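# Wrap a bowl in bubble wrap with two arms

## Task

Fold the bubble wrap over the bowl so that the bowl stays upright on the table and rests entirely on the wrap, while the wrap covers the whole bowl from above, sits low over it, is shut at the bowl's rim on two or more sides (the fold itself counts as one side), and stays near the rim on the remaining sides.

## Robot and tools

Robot: two arms on the table edge, left_arm on the +y side and right_arm on the -y side. These names do not match image left and right. Each arm has six revolute joints and a parallel two-finger gripper. Base positions in the scene frame: left_arm about (+0.013, +0.232, 0) m, right_arm about (+0.008, -0.233, 0) m, each turned a little about z.

Scene frame: origin on the table surface, halfway between the two nominal bases. +x points out over the table, +z points up, +y points toward the left arm. All reported hand positions are in metres in this frame. They may be off by a few cm, more when the arm is stretched far. A gripper's fingers point along its own +z axis and close along its own y axis. end_effector_position is the point between the finger pads, just behind the tips.

Command row: 14 plain numbers. The first 7 are for left_arm and the next 7 for right_arm, even if only one arm moves. Within each arm the order is: shoulder, elbow, wrist roll, wrist pitch, waist, wrist yaw, then gripper opening. The six joint numbers are absolute target angles in radians, not offsets, on the same scale as the Joint positions line. Stated ranges: waist -2.618 to 3.054, shoulder 0.000 to 3.142, elbow 0.000 to 3.142, wrist pitch -1.571 to 1.571, wrist yaw -1.571 to 1.571, wrist roll -2.094 to 2.094. The real stops can differ by up to 0.059 rad. A target well outside a range is rejected. A target just beyond a stop is clipped, and the result then says "joint sent to its limit". Opening is absolute on a -1 to +1 scale: +1 is fully open (about 87 mm between pads), 0.5 is about 69 mm, 0 about 43 mm, -0.5 about 18 mm and -1 closed. To leave a gripper unchanged, repeat its current command, because a 0 is a real command.

execute_actions(actions, cameras): actions is a list of actions. Each action is a list of up to 15 rows, and each row is one 1/30 s control step. If an action has fewer than 15 rows, its last row is held for the remaining steps, so one action lasts 0.5 s. An empty list only returns the current state and images. Per step, the waist, shoulder and elbow targets can lead their measured angle by at most 0.339 rad, and the wrist joints by at most 2.2 rad. If a target would put a gripper more than 200 mm from where it is now, that arm's targets are scaled back, so far goals need several actions.

move(target, speed, blend, opening_speed, blocking, cameras): plans joint paths to absolute rows. target is either one 14-number row or a list of up to 15 such rows, sharing at most 10 s. speed is in rad/s for the joint that has the farthest to go (0.01 to 12.57, default 0.5), given as one value or one per target. blend is in rad and rounds off corners between list targets. opening_speed is the rate at which the opening command changes, in scale units per second (0.2 or more). blocking=false returns after about 0.5 s while the arm keeps moving, and a new move then replaces the running one. Paths do not avoid obstacles or the other arm, and faster paths hit harder. The result adds a move: line. done means at rest with every joint within 0.035 rad of its target. off_target means at rest but some joint is farther away, often because of contact, friction or weight. Other endings are moving, held and fault. limits=held means some steps were withheld.

wait(seconds 0 to 10) lets time pass while the last command is held. stop brakes a running move. zoom_image(camera, region [x0,y0,x1,y1] in pixels, at most 504 by 504) enlarges part of the latest image. read_manual returns the licence texts only. finished_scene(scene: the current scene number) ends the scene, so call it only when the wrap is finished, and make no further calls in that reply.

Cameras: cam_high and cam_low are fixed (504x504). cam_left_wrist and cam_right_wrist are on the hands (896x504). The cameras argument chooses which images come back: all, a named list, or [] for none. An unknown name makes the call invalid.

Result lines: Joint positions, Joint velocities and Joint targets list each arm's joints in the row order above, in rad and rad/s. Each arm's block ends with its gripper reading, from 0 (closed) to 1 (open). grip_measured gives the gripper reading on the -1 to +1 command scale. To grip firmly, command roughly 0.04 below the grip_measured reading at first contact. Joint torques are in N m, are noisy and include the arm's own weight. "joint command not followed" means the clearance check changed that arm's targets. Calls that ran actions also list joint positions at sampled steps. "within noise" velocities mean the arm is at rest.

Avoid: dropping things or letting go of something still moving. Avoid fast impacts and hard presses against the table or heavy objects. Do not let any object fall off the table or leave it there, and do not let the grippers touch or pinch each other. Motors heat up when holding loads, when the arm is held stretched out, or when pushing against something it cannot reach. MOTOR HOT appears at 75 °C. At 90 °C that arm folds up and stays idle, and at 100 °C it goes limp. Occasionally a loose object gets a small push from outside.

Each tool is called after "Call:" as name([rows], argument=value, ...), one row to a line, values as JSON.

## Session

Call:
execute_actions(actions=[])

Scene clock: 0.00 s.
left_arm: end_effector_position=(+0.3189, +0.1159, +0.0985) grip_measured=+1.000 end_effector_quat_wxyz=(+0.553, +0.110, +0.802, -0.198) | right_arm: end_effector_position=(+0.3414, -0.1508, +0.1055) grip_measured=+1.000 end_effector_quat_wxyz=(+0.478, -0.068, +0.874, -0.053)
Joint names: [shoulder, elbow, wrist roll, wrist pitch, waist, wrist yaw]
Joint positions: left_arm=[1.053 0.284 -0.121 0.442 -0.152 0.259 1] | right_arm=[1.226 0.643 0.071 -0.035 0.387 0.384 1]
Joint velocities: within noise
Joint torques (N m): no reading
Motor temperatures (°C): left_arm=[39 41 23 46 25 22 24] | right_arm=[40 42 31 52 20 24 28]
Heat: left arm: 46 °C; right arm: 52 °C.
Joint targets: left_arm=[1.050 0.294 -0.121 0.447 -0.152 0.259] | right_arm=[1.221 0.652 0.071 -0.033 0.387 0.384]
Tool commands: left_gripper/opening=+1.0 right_gripper/opening=+1.0

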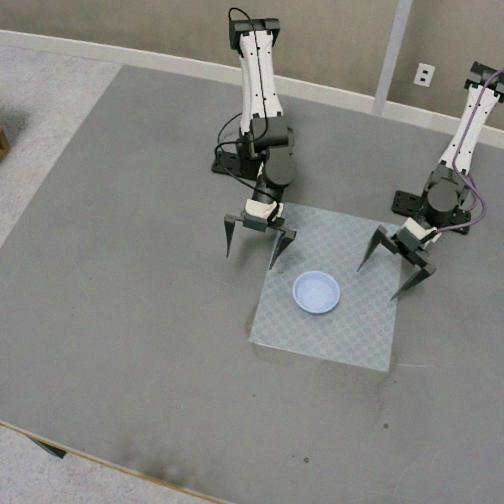

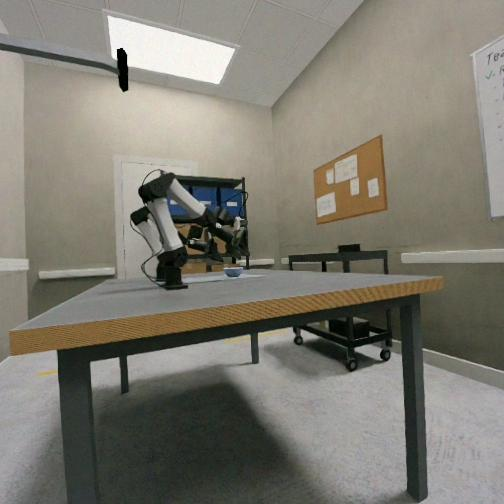

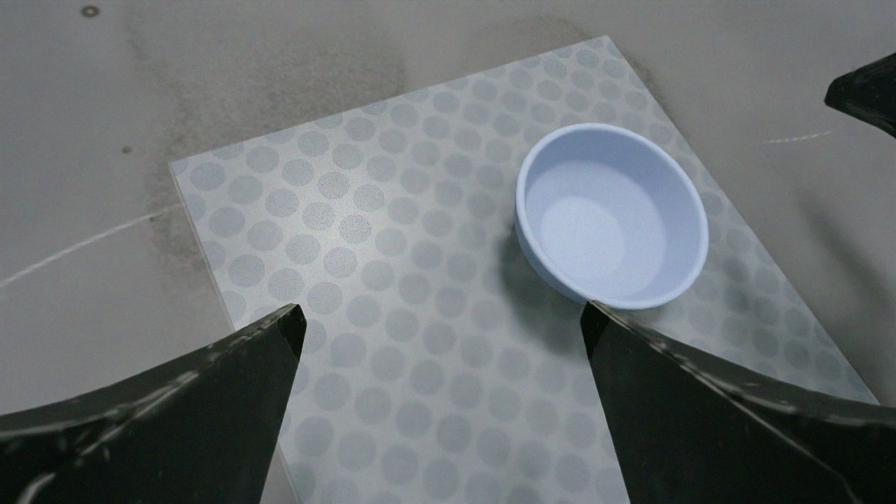

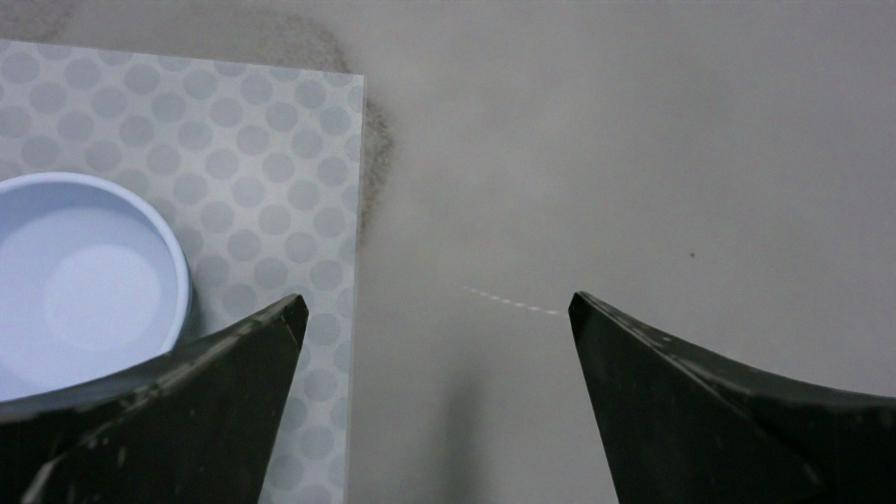

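Call:
zoom_image(camera="cam_high", region=[230, 190, 430, 390])

Call:
zoom_image(camera="cam_low", region=[130, 210, 290, 310])

Scaled by 2.520.

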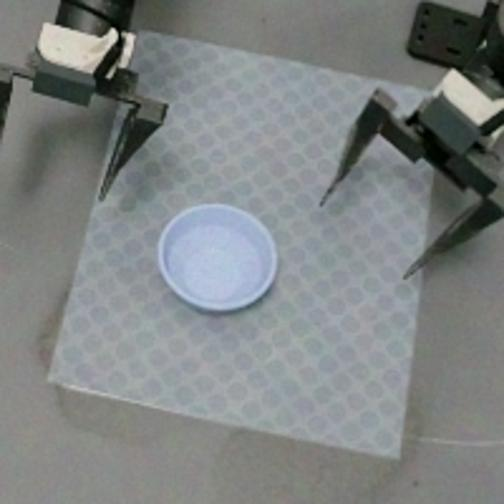

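Scaled by 3.150.

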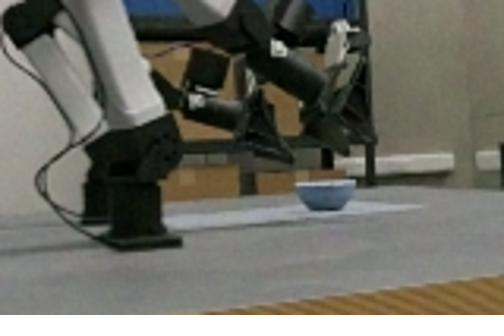

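Call:
move(target=[2.146,1.964,-0.4615,-1.389,-0.4055,0,1,1.304,0.99,-0.617,-1.257,0.914,0,0], speed=1.0)

Scene clock: 6.90 s.
left_arm: end_effector_position=(+0.3396, +0.0472, +0.0971) grip_measured=+1.000 end_effector_quat_wxyz=(-0.007, +0.004, +1.000, -0.005) | right_arm: end_effector_position=(+0.1241, -0.1165, +0.0964) grip_measured=+0.000 end_effector_quat_wxyz=(+0.001, +0.702, -0.712, +0.008)
Joint names: [shoulder, elbow, wrist roll, wrist pitch, waist, wrist yaw]
Joint positions: left_arm=[2.14 1.94 -0.449 -1.38 -0.402 0.016 1] | right_arm=[1.291 0.964 -0.609 -1.249 0.908 0.015 0.5]
Joint velocities: within noise
Joint torques (N m): left_arm=[-11.14 7.51 -0.25 0.33 -0.31 -0.28] | right_arm=[-2.4 7.76 0.03 0.35 0.36 -0.05]
Motor temperatures (°C): left_arm=[40 42 23 46 25 22 24] | right_arm=[40 42 31 52 20 24 28]
Heat: left arm: 46 °C; right arm: 52 °C.
Joint targets: left_arm=[2.146 1.964 -0.461 -1.389 -0.406 0.000] | right_arm=[1.304 0.990 -0.617 -1.257 0.914 0.000]
move: done
camera_calibration:
cam_left_wrist: T_world_to_cam=[[-0.0204093, -0.999684, 0.0147035, 0.0537365], [-0.641097, 0.0243707, 0.767073, 0.165677], [-0.767189, 0.00622905, -0.641391, 0.465101], [0, 0, 0, 1]] pos_world=[0.464132, 0.0467846, 0.170435]
cam_right_wrist: T_world_to_cam=[[0.999805, -0.019767, 0.000270978, -0.128112], [-0.0122916, -0.610851, 0.79165, -0.127999], [-0.0154831, -0.791499, -0.610975, 0.110814], [0, 0, 0, 1]] pos_world=[0.128229, 0.00698809, 0.16907]

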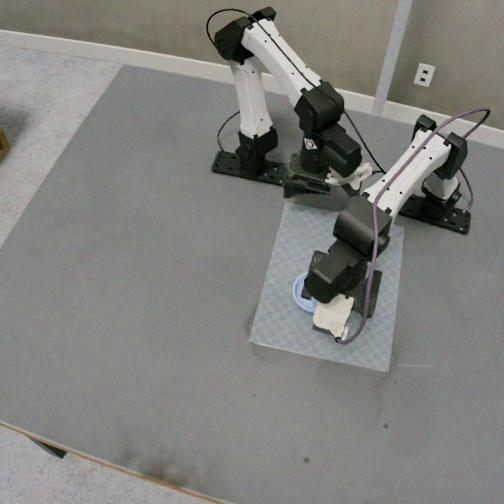

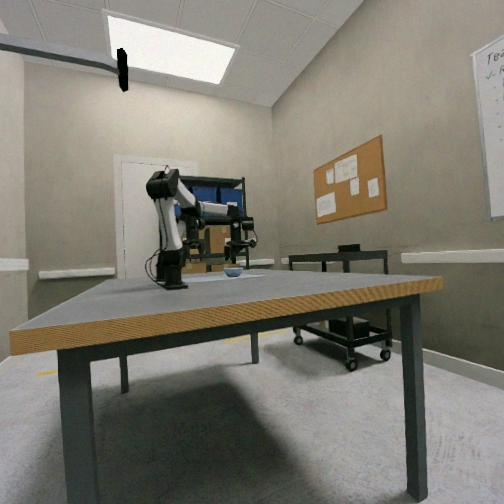

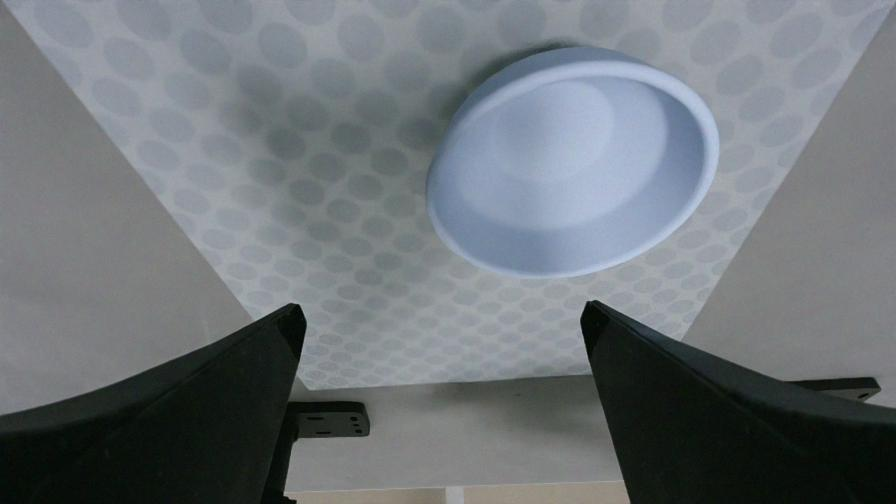

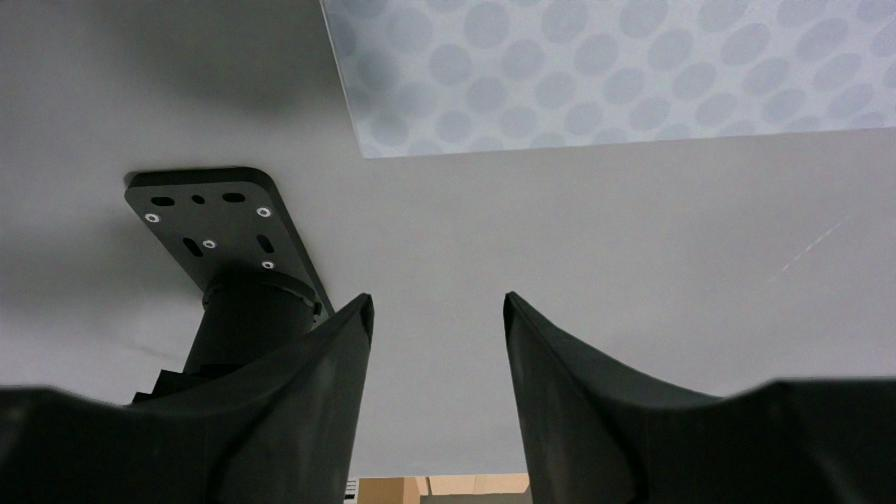

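Call:
move([
  [1.0515,0.8381,-0.416,-1.3576,-0.36,0,0,1.1747,0.9045,0.6647,-1.3008,0.6247,0,0],
  [1.0914,0.5772,-0.416,-1.0568,-0.36,0,0,1.2312,0.656,0.6647,-0.9958,0.6247,0,0],
], speed=1.0)

Scene clock: 11.20 s.
left_arm: end_effector_position=(+0.0970, +0.1719, +0.0312) grip_measured=+0.000 end_effector_quat_wxyz=(-0.006, -0.003, +1.000, -0.005) | right_arm: end_effector_position=(+0.1015, -0.1291, +0.0325) grip_measured=+0.000 end_effector_quat_wxyz=(+0.007, -0.007, +1.000, -0.003)
Joint names: [shoulder, elbow, wrist roll, wrist pitch, waist, wrist yaw]
Joint positions: left_arm=[1.088 0.579 -0.428 -1.067 -0.367 0.014 0.5] | right_arm=[1.223 0.663 0.657 -1.004 0.632 0.012 0.5]
Joint velocities: within noise
Joint torques (N m): left_arm=[-1.28 5.38 0.01 0.48 0.49 -0.2] | right_arm=[-2.17 4.52 0.17 0.48 -0.46 0.09]
Motor temperatures (°C): left_arm=[41 42 23 45 25 22 24] | right_arm=[40 43 31 52 20 24 27]
Heat: left arm: 45 °C; right arm: 52 °C.
Joint targets: left_arm=[1.091 0.577 -0.416 -1.057 -0.360 0.000] | right_arm=[1.231 0.656 0.665 -0.996 0.625 0.000]
move: done
camera_calibration:
cam_left_wrist: T_world_to_cam=[[-0.00678337, -0.999864, 0.0150447, 0.173225], [-0.643812, 0.0158789, 0.765019, 0.059448], [-0.765154, -0.00449657, -0.643832, 0.237686], [0, 0, 0, 1]] pos_world=[0.221315, 0.173327, 0.104945]
cam_right_wrist: T_world_to_cam=[[0.00886712, -0.999953, -0.00398362, -0.131636], [-0.631415, -0.00868813, 0.775396, 0.0558496], [-0.775394, -0.00436021, -0.631462, 0.240755], [0, 0, 0, 1]] pos_world=[0.223112, -0.130095, 0.108198]

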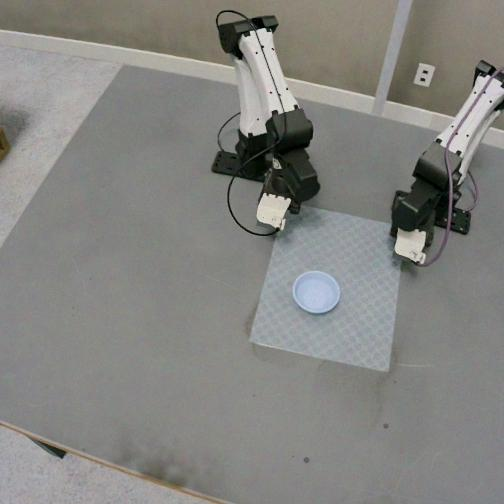

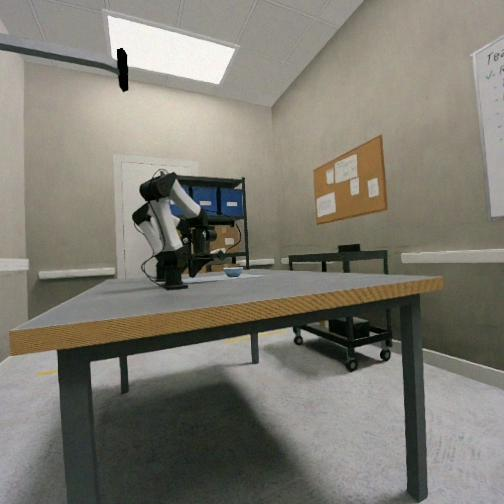

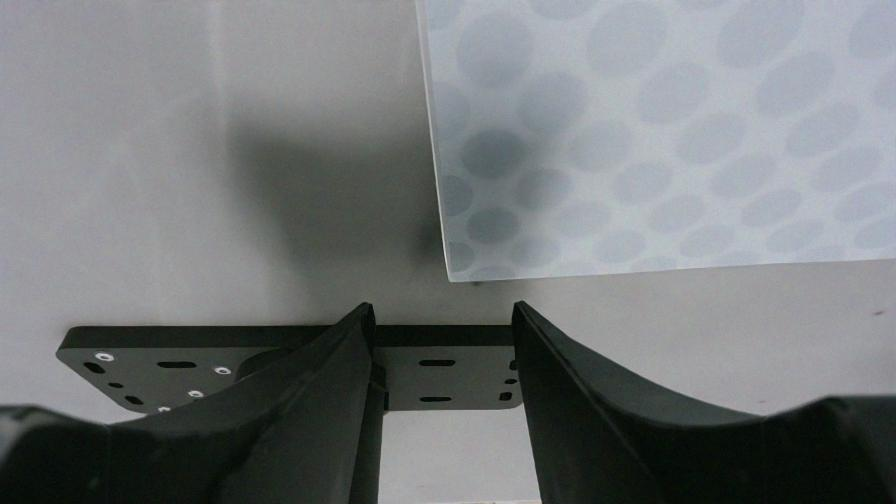

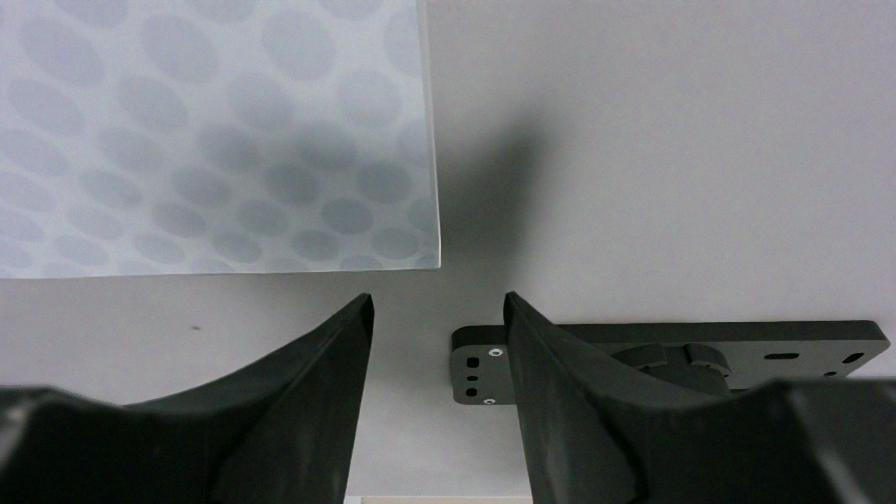

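Call:
move(target=[1.1258,0.5108,-0.416,-0.956,-0.36,0,0,1.2686,0.5944,0.6647,-0.8968,0.6247,0,0], speed=0.2)

Call:
move(target=[1.1367,0.495,-0.416,-0.929,-0.36,0,0,1.28,0.58,0.6647,-0.871,0.6247,0,0], speed=0.1)

Scene clock: 12.63 s.
left_arm: end_effector_position=(+0.0979, +0.1715, +0.0118) grip_measured=+0.000 end_effector_quat_wxyz=(-0.004, -0.002, +1.000, -0.006) | right_arm: end_effector_position=(+0.1025, -0.1283, +0.0130) grip_measured=+0.000 end_effector_quat_wxyz=(+0.009, -0.007, +1.000, -0.001)
Joint names: [shoulder, elbow, wrist roll, wrist pitch, waist, wrist yaw]
Joint positions: left_arm=[1.121 0.515 -0.427 -0.967 -0.367 0.014 0.5] | right_arm=[1.257 0.603 0.657 -0.905 0.632 0.012 0.5]
Joint velocities: within noise
Joint torques (N m): left_arm=[-1.13 5.08 -0.07 0.48 0.46 -0.21] | right_arm=[-1.95 4.33 0.17 0.53 -0.59 0.05]
Motor temperatures (°C): left_arm=[41 42 23 45 25 22 24] | right_arm=[40 42 31 51 20 24 27]
Heat: left arm: 45 °C; right arm: 51 °C.
Joint targets: left_arm=[1.126 0.511 -0.416 -0.956 -0.360 0.000] | right_arm=[1.269 0.595 0.665 -0.897 0.625 0.000]
move: done
camera_calibration:
cam_left_wrist: T_world_to_cam=[[-0.00725631, -0.999836, 0.0166222, 0.173081], [-0.646424, 0.0173726, 0.76278, 0.0748796], [-0.762944, -0.00521004, -0.646444, 0.225769], [0, 0, 0, 1]] pos_world=[0.221909, 0.172928, 0.0859535]
cam_right_wrist: T_world_to_cam=[[0.0084328, -0.999941, -0.00682456, -0.130766], [-0.634196, -0.0106247, 0.773099, 0.071604], [-0.773126, -0.00219128, -0.634248, 0.229326], [0, 0, 0, 1]] pos_world=[0.223811, -0.129495, 0.0891999]

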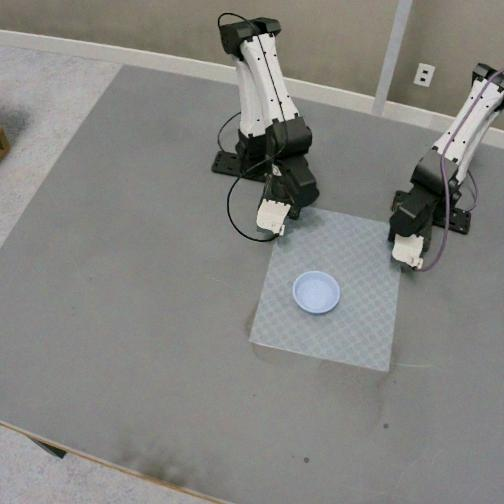

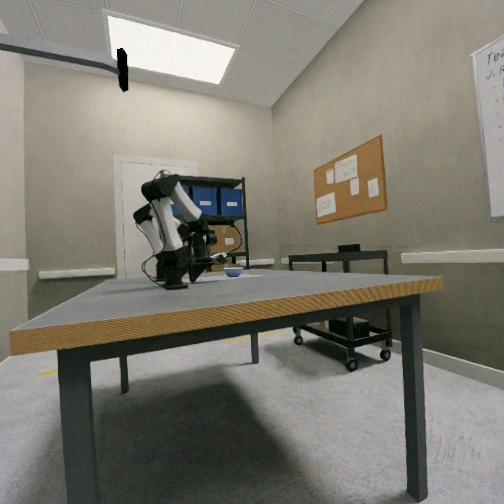

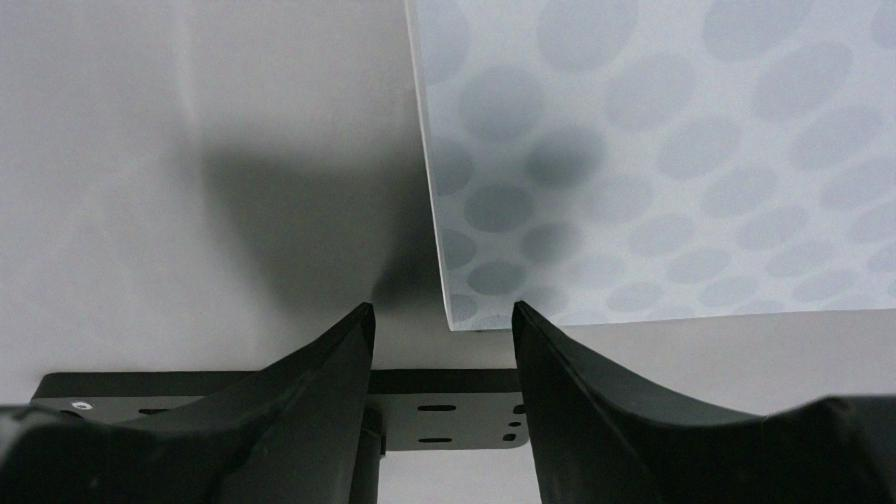

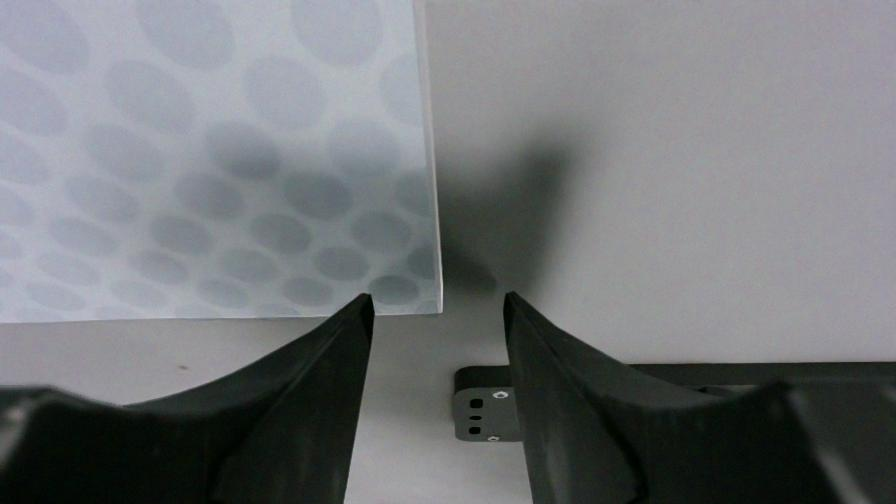

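Scene clock: 13.33 s.
left_arm: end_effector_position=(+0.0990, +0.1711, +0.0102) grip_measured=+0.000 end_effector_quat_wxyz=(-0.003, -0.002, +1.000, -0.007) | right_arm: end_effector_position=(+0.1026, -0.1279, +0.0096) grip_measured=+0.000 end_effector_quat_wxyz=(+0.009, -0.007, +1.000, +0.000)
Joint names: [shoulder, elbow, wrist roll, wrist pitch, waist, wrist yaw]
Joint positions: left_arm=[1.127 0.511 -0.427 -0.955 -0.367 0.014 0.5] | right_arm=[1.265 0.594 0.657 -0.886 0.632 0.011 0.5]
Joint velocities: within noise
Joint torques (N m): left_arm=[-0.92 4.26 -0.08 0.65 0.59 -0.28] | right_arm=[-1.69 4 0.11 0.57 -0.5 0.08]
Motor temperatures (°C): left_arm=[41 42 23 44 25 22 24] | right_arm=[40 42 31 51 20 24 27]
Heat: left arm: 44 °C; right arm: 51 °C.
Joint targets: left_arm=[1.137 0.495 -0.416 -0.929 -0.360 0.000] | right_arm=[1.280 0.580 0.665 -0.871 0.625 0.000]
move: done
camera_calibration:
cam_left_wrist: T_world_to_cam=[[-0.00728029, -0.99982, 0.0175293, 0.172638], [-0.648053, 0.0180677, 0.761381, 0.076891], [-0.761561, -0.00581685, -0.648068, 0.225484], [0, 0, 0, 1]] pos_world=[0.222806, 0.17253, 0.0845591]
cam_right_wrist: T_world_to_cam=[[0.00848765, -0.999926, -0.00874426, -0.130336], [-0.634174, -0.0121437, 0.773095, 0.0740997], [-0.773144, -0.00101637, -0.63423, 0.2274], [0, 0, 0, 1]] pos_world=[0.223911, -0.129195, 0.0857984]

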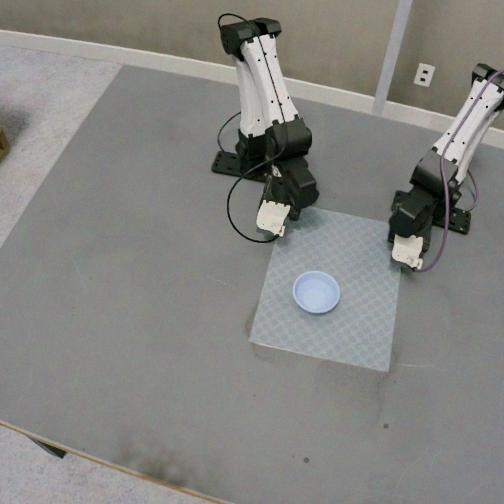

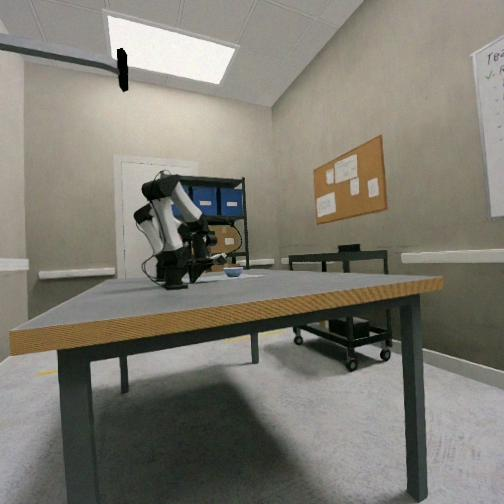

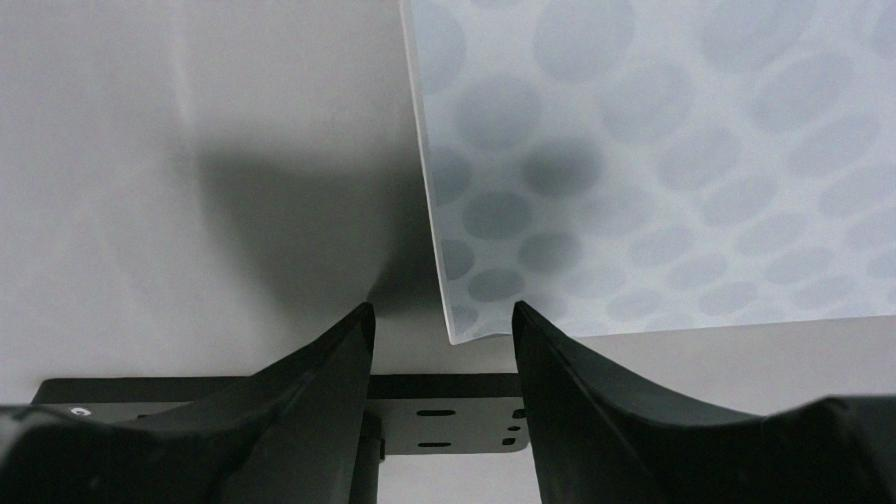

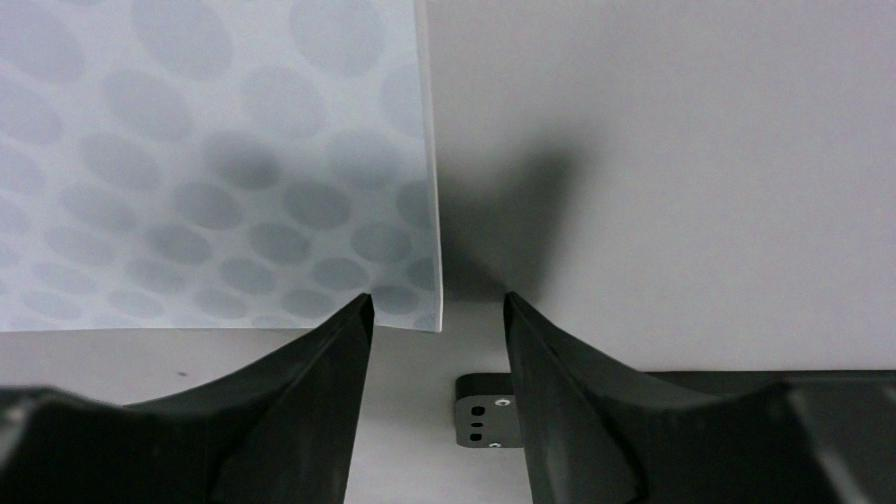

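Call:
move(target=[1.1367,0.495,-0.416,-0.929,-0.36,0,0,1.2915,0.5655,0.6647,-0.845,0.6247,0,0], speed=0.1, cameras=[])

Call:
move(target=[1.1367,0.495,-0.416,-0.929,-0.36,0,-1,1.2915,0.5655,0.6647,-0.845,0.6247,0,-1], opening_speed=0.7, cameras=["cam_left_wrist","cam_right_wrist"])

Scene clock: 14.37 s.
left_arm: end_effector_position=(+0.0990, +0.1711, +0.0102) grip_measured=+0.000 end_effector_quat_wxyz=(-0.003, -0.002, +1.000, -0.007) | right_arm: end_effector_position=(+0.1021, -0.1260, +0.0083) grip_measured=+0.000 end_effector_quat_wxyz=(+0.007, -0.007, +1.000, +0.006)
Joint names: [shoulder, elbow, wrist roll, wrist pitch, waist, wrist yaw]
Joint positions: left_arm=[1.127 0.511 -0.427 -0.955 -0.367 0.014 0.5] | right_arm=[1.265 0.587 0.657 -0.874 0.63 0 0.5]
Joint velocities: within noise
Joint torques (N m): left_arm=[-0.92 4.25 0 0.69 0.61 -0.21] | right_arm=[-0.72 3.1 0.1 0.77 -0.34 0.11]
Motor temperatures (°C): left_arm=[41 42 23 44 25 22 24] | right_arm=[40 42 31 51 20 24 27]
Heat: left arm: 44 °C; right arm: 51 °C.
Joint targets: left_arm=[1.137 0.495 -0.416 -0.929 -0.360 0.000] | right_arm=[1.292 0.566 0.665 -0.845 0.625 0.000]
move: done
No camera images: "cameras" was empty.

Scene clock: 16.00 s.
left_arm: end_effector_position=(+0.1026, +0.1615, +0.0102) grip_measured=-0.927 end_effector_quat_wxyz=(+0.002, -0.002, +1.000, -0.031) | right_arm: end_effector_position=(+0.1039, -0.1134, +0.0084) grip_measured=-0.916 end_effector_quat_wxyz=(+0.006, -0.001, +0.999, +0.035)
Joint names: [shoulder, elbow, wrist roll, wrist pitch, waist, wrist yaw]
Joint positions: left_arm=[1.127 0.511 -0.427 -0.926 -0.367 0.056 0.036] | right_arm=[1.269 0.587 0.669 -0.837 0.63 -0.048 0.042]
Joint velocities: within noise
Joint torques (N m): left_arm=[-0.69 4.08 -0.03 0.35 0.58 -0.7] | right_arm=[-1.1 3.03 0.03 0.39 -0.47 0.56]
Motor temperatures (°C): left_arm=[40 42 23 44 25 22 24] | right_arm=[40 42 31 51 20 24 27]
Heat: left arm: 44 °C; right arm: 51 °C.
Joint targets: left_arm=[1.137 0.495 -0.416 -0.929 -0.360 0.000] | right_arm=[1.292 0.566 0.665 -0.845 0.625 0.000]
move: off_target (left_arm, right_arm); left_arm: the wrist yaw is farthest, 0.056 rad from its target; right_arm: the wrist yaw is farthest, 0.048 rad from its target
camera_calibration:
cam_left_wrist: T_world_to_cam=[[-0.00829955, -0.997706, 0.067192, 0.162353], [-0.655139, 0.0561898, 0.753416, 0.0740506], [-0.755463, -0.0377671, -0.654102, 0.232745], [0, 0, 0, 1]] pos_world=[0.225691, 0.16661, 0.0855389]
cam_right_wrist: T_world_to_cam=[[-0.00284146, -0.996829, -0.0795198, -0.113837], [-0.629611, -0.0599965, 0.774591, 0.0701101], [-0.776906, 0.0522675, -0.627444, 0.234113], [0, 0, 0, 1]] pos_world=[0.225702, -0.121506, 0.0835339]
Images, in order (width x height): cam_left_wrist 896x504, cam_right_wrist 896x504.

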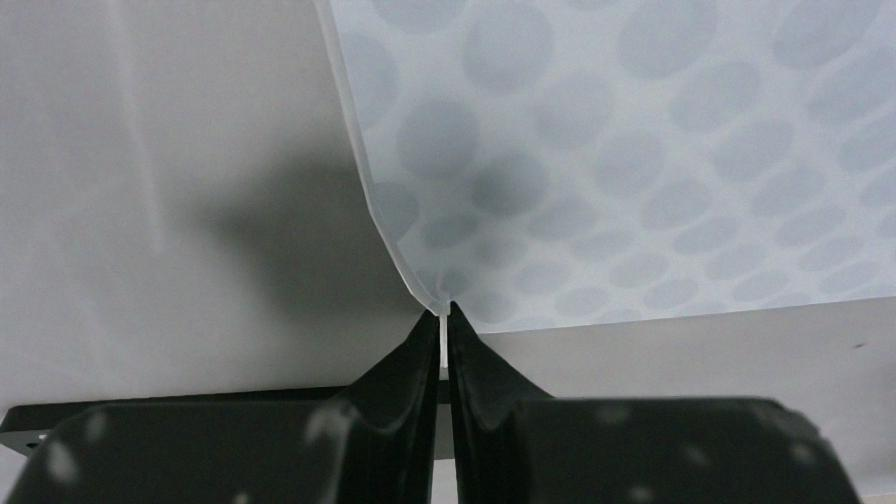

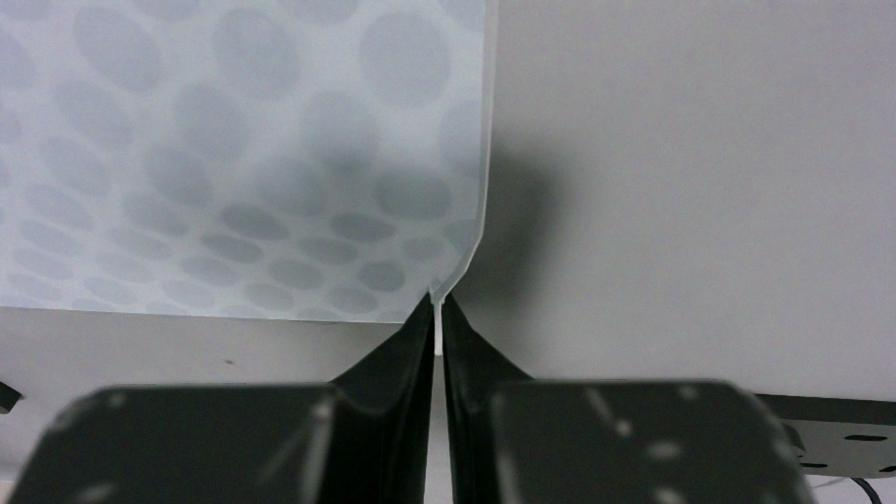

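Call:
move([
  [1.3026,1.108,-0.359,-1.376,-0.3034,0,-1,1.4016,1.184,0.55,-1.353,0.51,0,-1],
  [1.4409,1.3696,-0.12,-1.1287,-0.195,0,-1,1.5164,1.4374,0.2,-1.121,0.359,0,-1],
  [1.5746,1.2539,0,-0.6293,-0.13,0,-1,1.6368,1.3186,0,-0.6318,0.262,0,-1],
], speed=0.5, blend=0.1)

Scene clock: 20.57 s.
left_arm: end_effector_position=(+0.3862, +0.1554, +0.1311) grip_measured=-0.927 end_effector_quat_wxyz=(+0.300, +0.088, +0.949, -0.038) | right_arm: end_effector_position=(+0.3871, -0.1093, +0.1380) grip_measured=-0.917 end_effector_quat_wxyz=(+0.306, -0.144, +0.939, +0.056)
Joint names: [shoulder, elbow, wrist roll, wrist pitch, waist, wrist yaw]
Joint positions: left_arm=[1.571 1.257 -0.012 -0.644 -0.137 0.015 0.036] | right_arm=[1.621 1.327 0.009 -0.644 0.269 -0.013 0.042]
Joint velocities: within noise
Joint torques (N m): left_arm=[-7.01 6.28 -0.02 1.49 0.66 -0.19] | right_arm=[-7.01 5.55 -0.01 1.48 -0.65 0.29]
Motor temperatures (°C): left_arm=[40 42 22 43 25 22 24] | right_arm=[40 42 31 51 20 24 27]
Heat: left arm: 43 °C; right arm: 51 °C.
Joint targets: left_arm=[1.575 1.254 0.000 -0.629 -0.130 0.000] | right_arm=[1.637 1.318 0.000 -0.632 0.262 0.000]
move: done
camera_calibration:
cam_left_wrist: T_world_to_cam=[[-0.202392, -0.979177, 0.0158335, 0.229351], [-0.948968, 0.20009, 0.243769, 0.327097], [-0.241861, 0.0343113, -0.969704, 0.357694], [0, 0, 0, 1]] pos_world=[0.443335, 0.146854, 0.26349]
cam_right_wrist: T_world_to_cam=[[0.3057, -0.951743, -0.027075, -0.220275], [-0.915977, -0.301736, 0.264465, 0.303065], [-0.259872, -0.0560469, -0.964015, 0.369592], [0, 0, 0, 1]] pos_world=[0.440985, -0.0974847, 0.270178]

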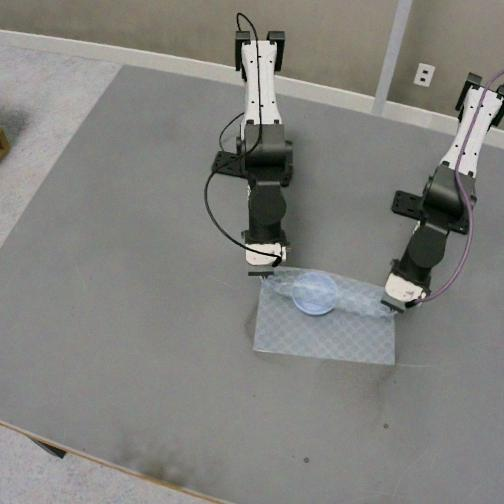

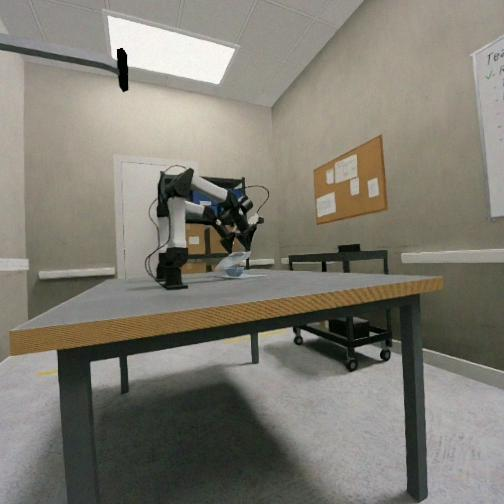

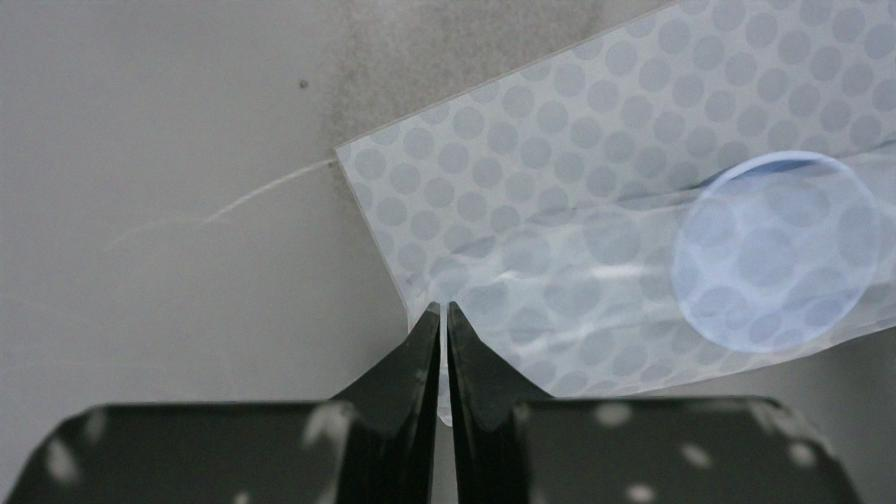

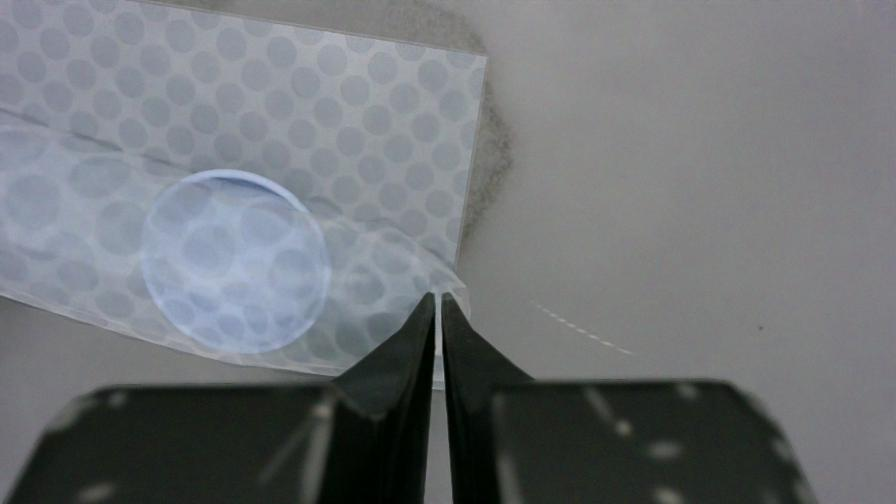

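Call:
move([
  [1.6882,1.0074,0,-0.1192,-0.113,0,-1,1.7442,1.0724,0,-0.1282,0.235,0,-1],
  [1.8031,0.9635,0,0.0396,-0.109,0,-1,1.8537,1.0302,0,0.0235,0.229,0,-1],
], speed=[0.4,0.2], blend=0.05)

Scene clock: 23.37 s.
left_arm: end_effector_position=(+0.4411, +0.1528, +0.0270) grip_measured=-0.927 end_effector_quat_wxyz=(+0.379, +0.078, +0.921, -0.042) | right_arm: end_effector_position=(+0.4422, -0.1056, +0.0330) grip_measured=-0.917 end_effector_quat_wxyz=(+0.384, -0.128, +0.912, +0.062)
Joint names: [shoulder, elbow, wrist roll, wrist pitch, waist, wrist yaw]
Joint positions: left_arm=[1.791 0.972 -0.012 0.032 -0.119 0.015 0.036] | right_arm=[1.832 1.041 0.008 0.019 0.24 -0.013 0.042]
Joint velocities: within noise
Joint torques (N m): left_arm=[-7.68 5.29 -0.02 1.64 0.87 -0.18] | right_arm=[-7.79 4.94 0 1.57 -0.68 0.2]
Motor temperatures (°C): left_arm=[41 42 22 43 25 22 24] | right_arm=[40 42 30 51 20 24 27]
Heat: left arm: 43 °C; right arm: 51 °C.
Joint targets: left_arm=[1.803 0.963 0.000 0.040 -0.109 0.000] | right_arm=[1.854 1.030 0.000 0.023 0.229 0.000]
move: done
camera_calibration:
cam_left_wrist: T_world_to_cam=[[-0.187131, -0.982243, 0.0134684, 0.233333], [-0.979292, 0.187612, 0.0760833, 0.424808], [-0.0772591, 0.0010481, -0.99701, 0.203368], [0, 0, 0, 1]] pos_world=[0.475387, 0.149277, 0.167296]
cam_right_wrist: T_world_to_cam=[[0.282408, -0.958943, -0.025952, -0.227078], [-0.953601, -0.283572, 0.101148, 0.406455], [-0.104355, -0.00381724, -0.994533, 0.220644], [0, 0, 0, 1]] pos_world=[0.47475, -0.101653, 0.172432]

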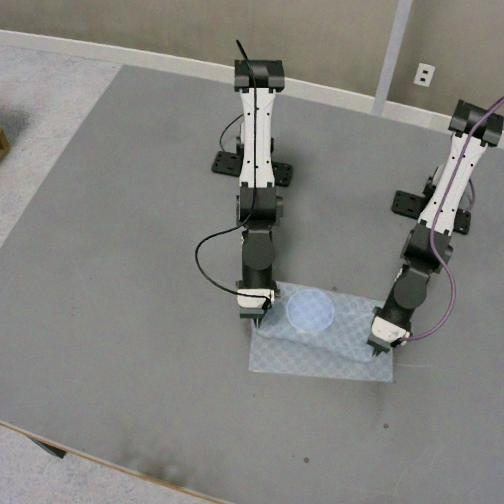

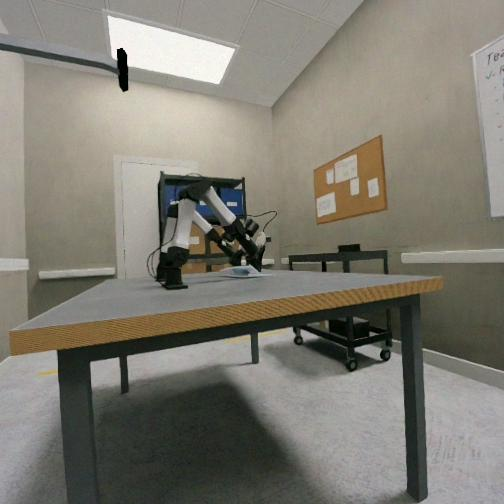

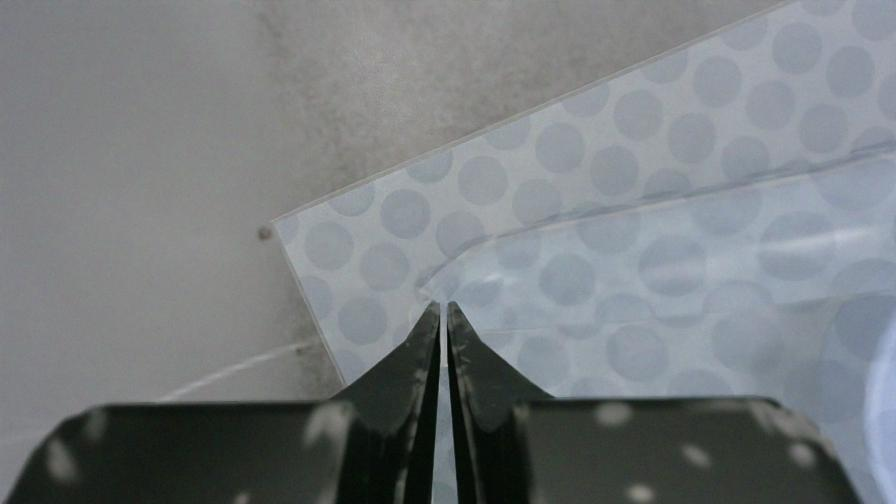

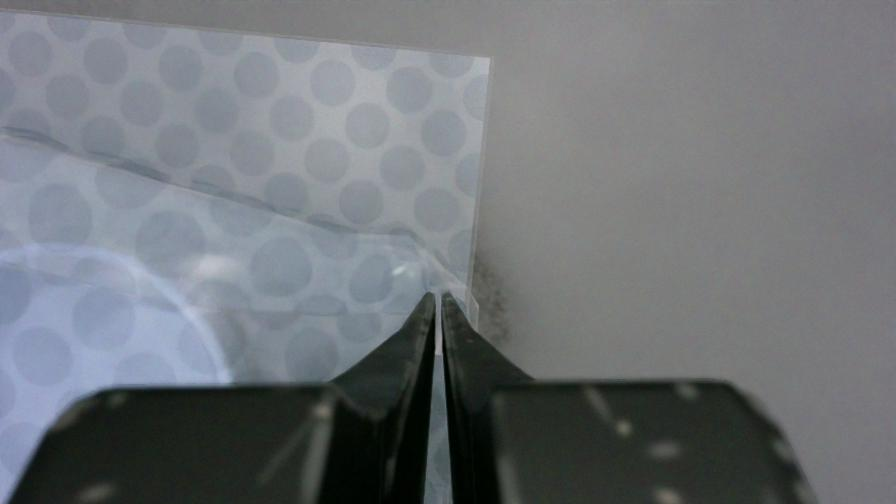

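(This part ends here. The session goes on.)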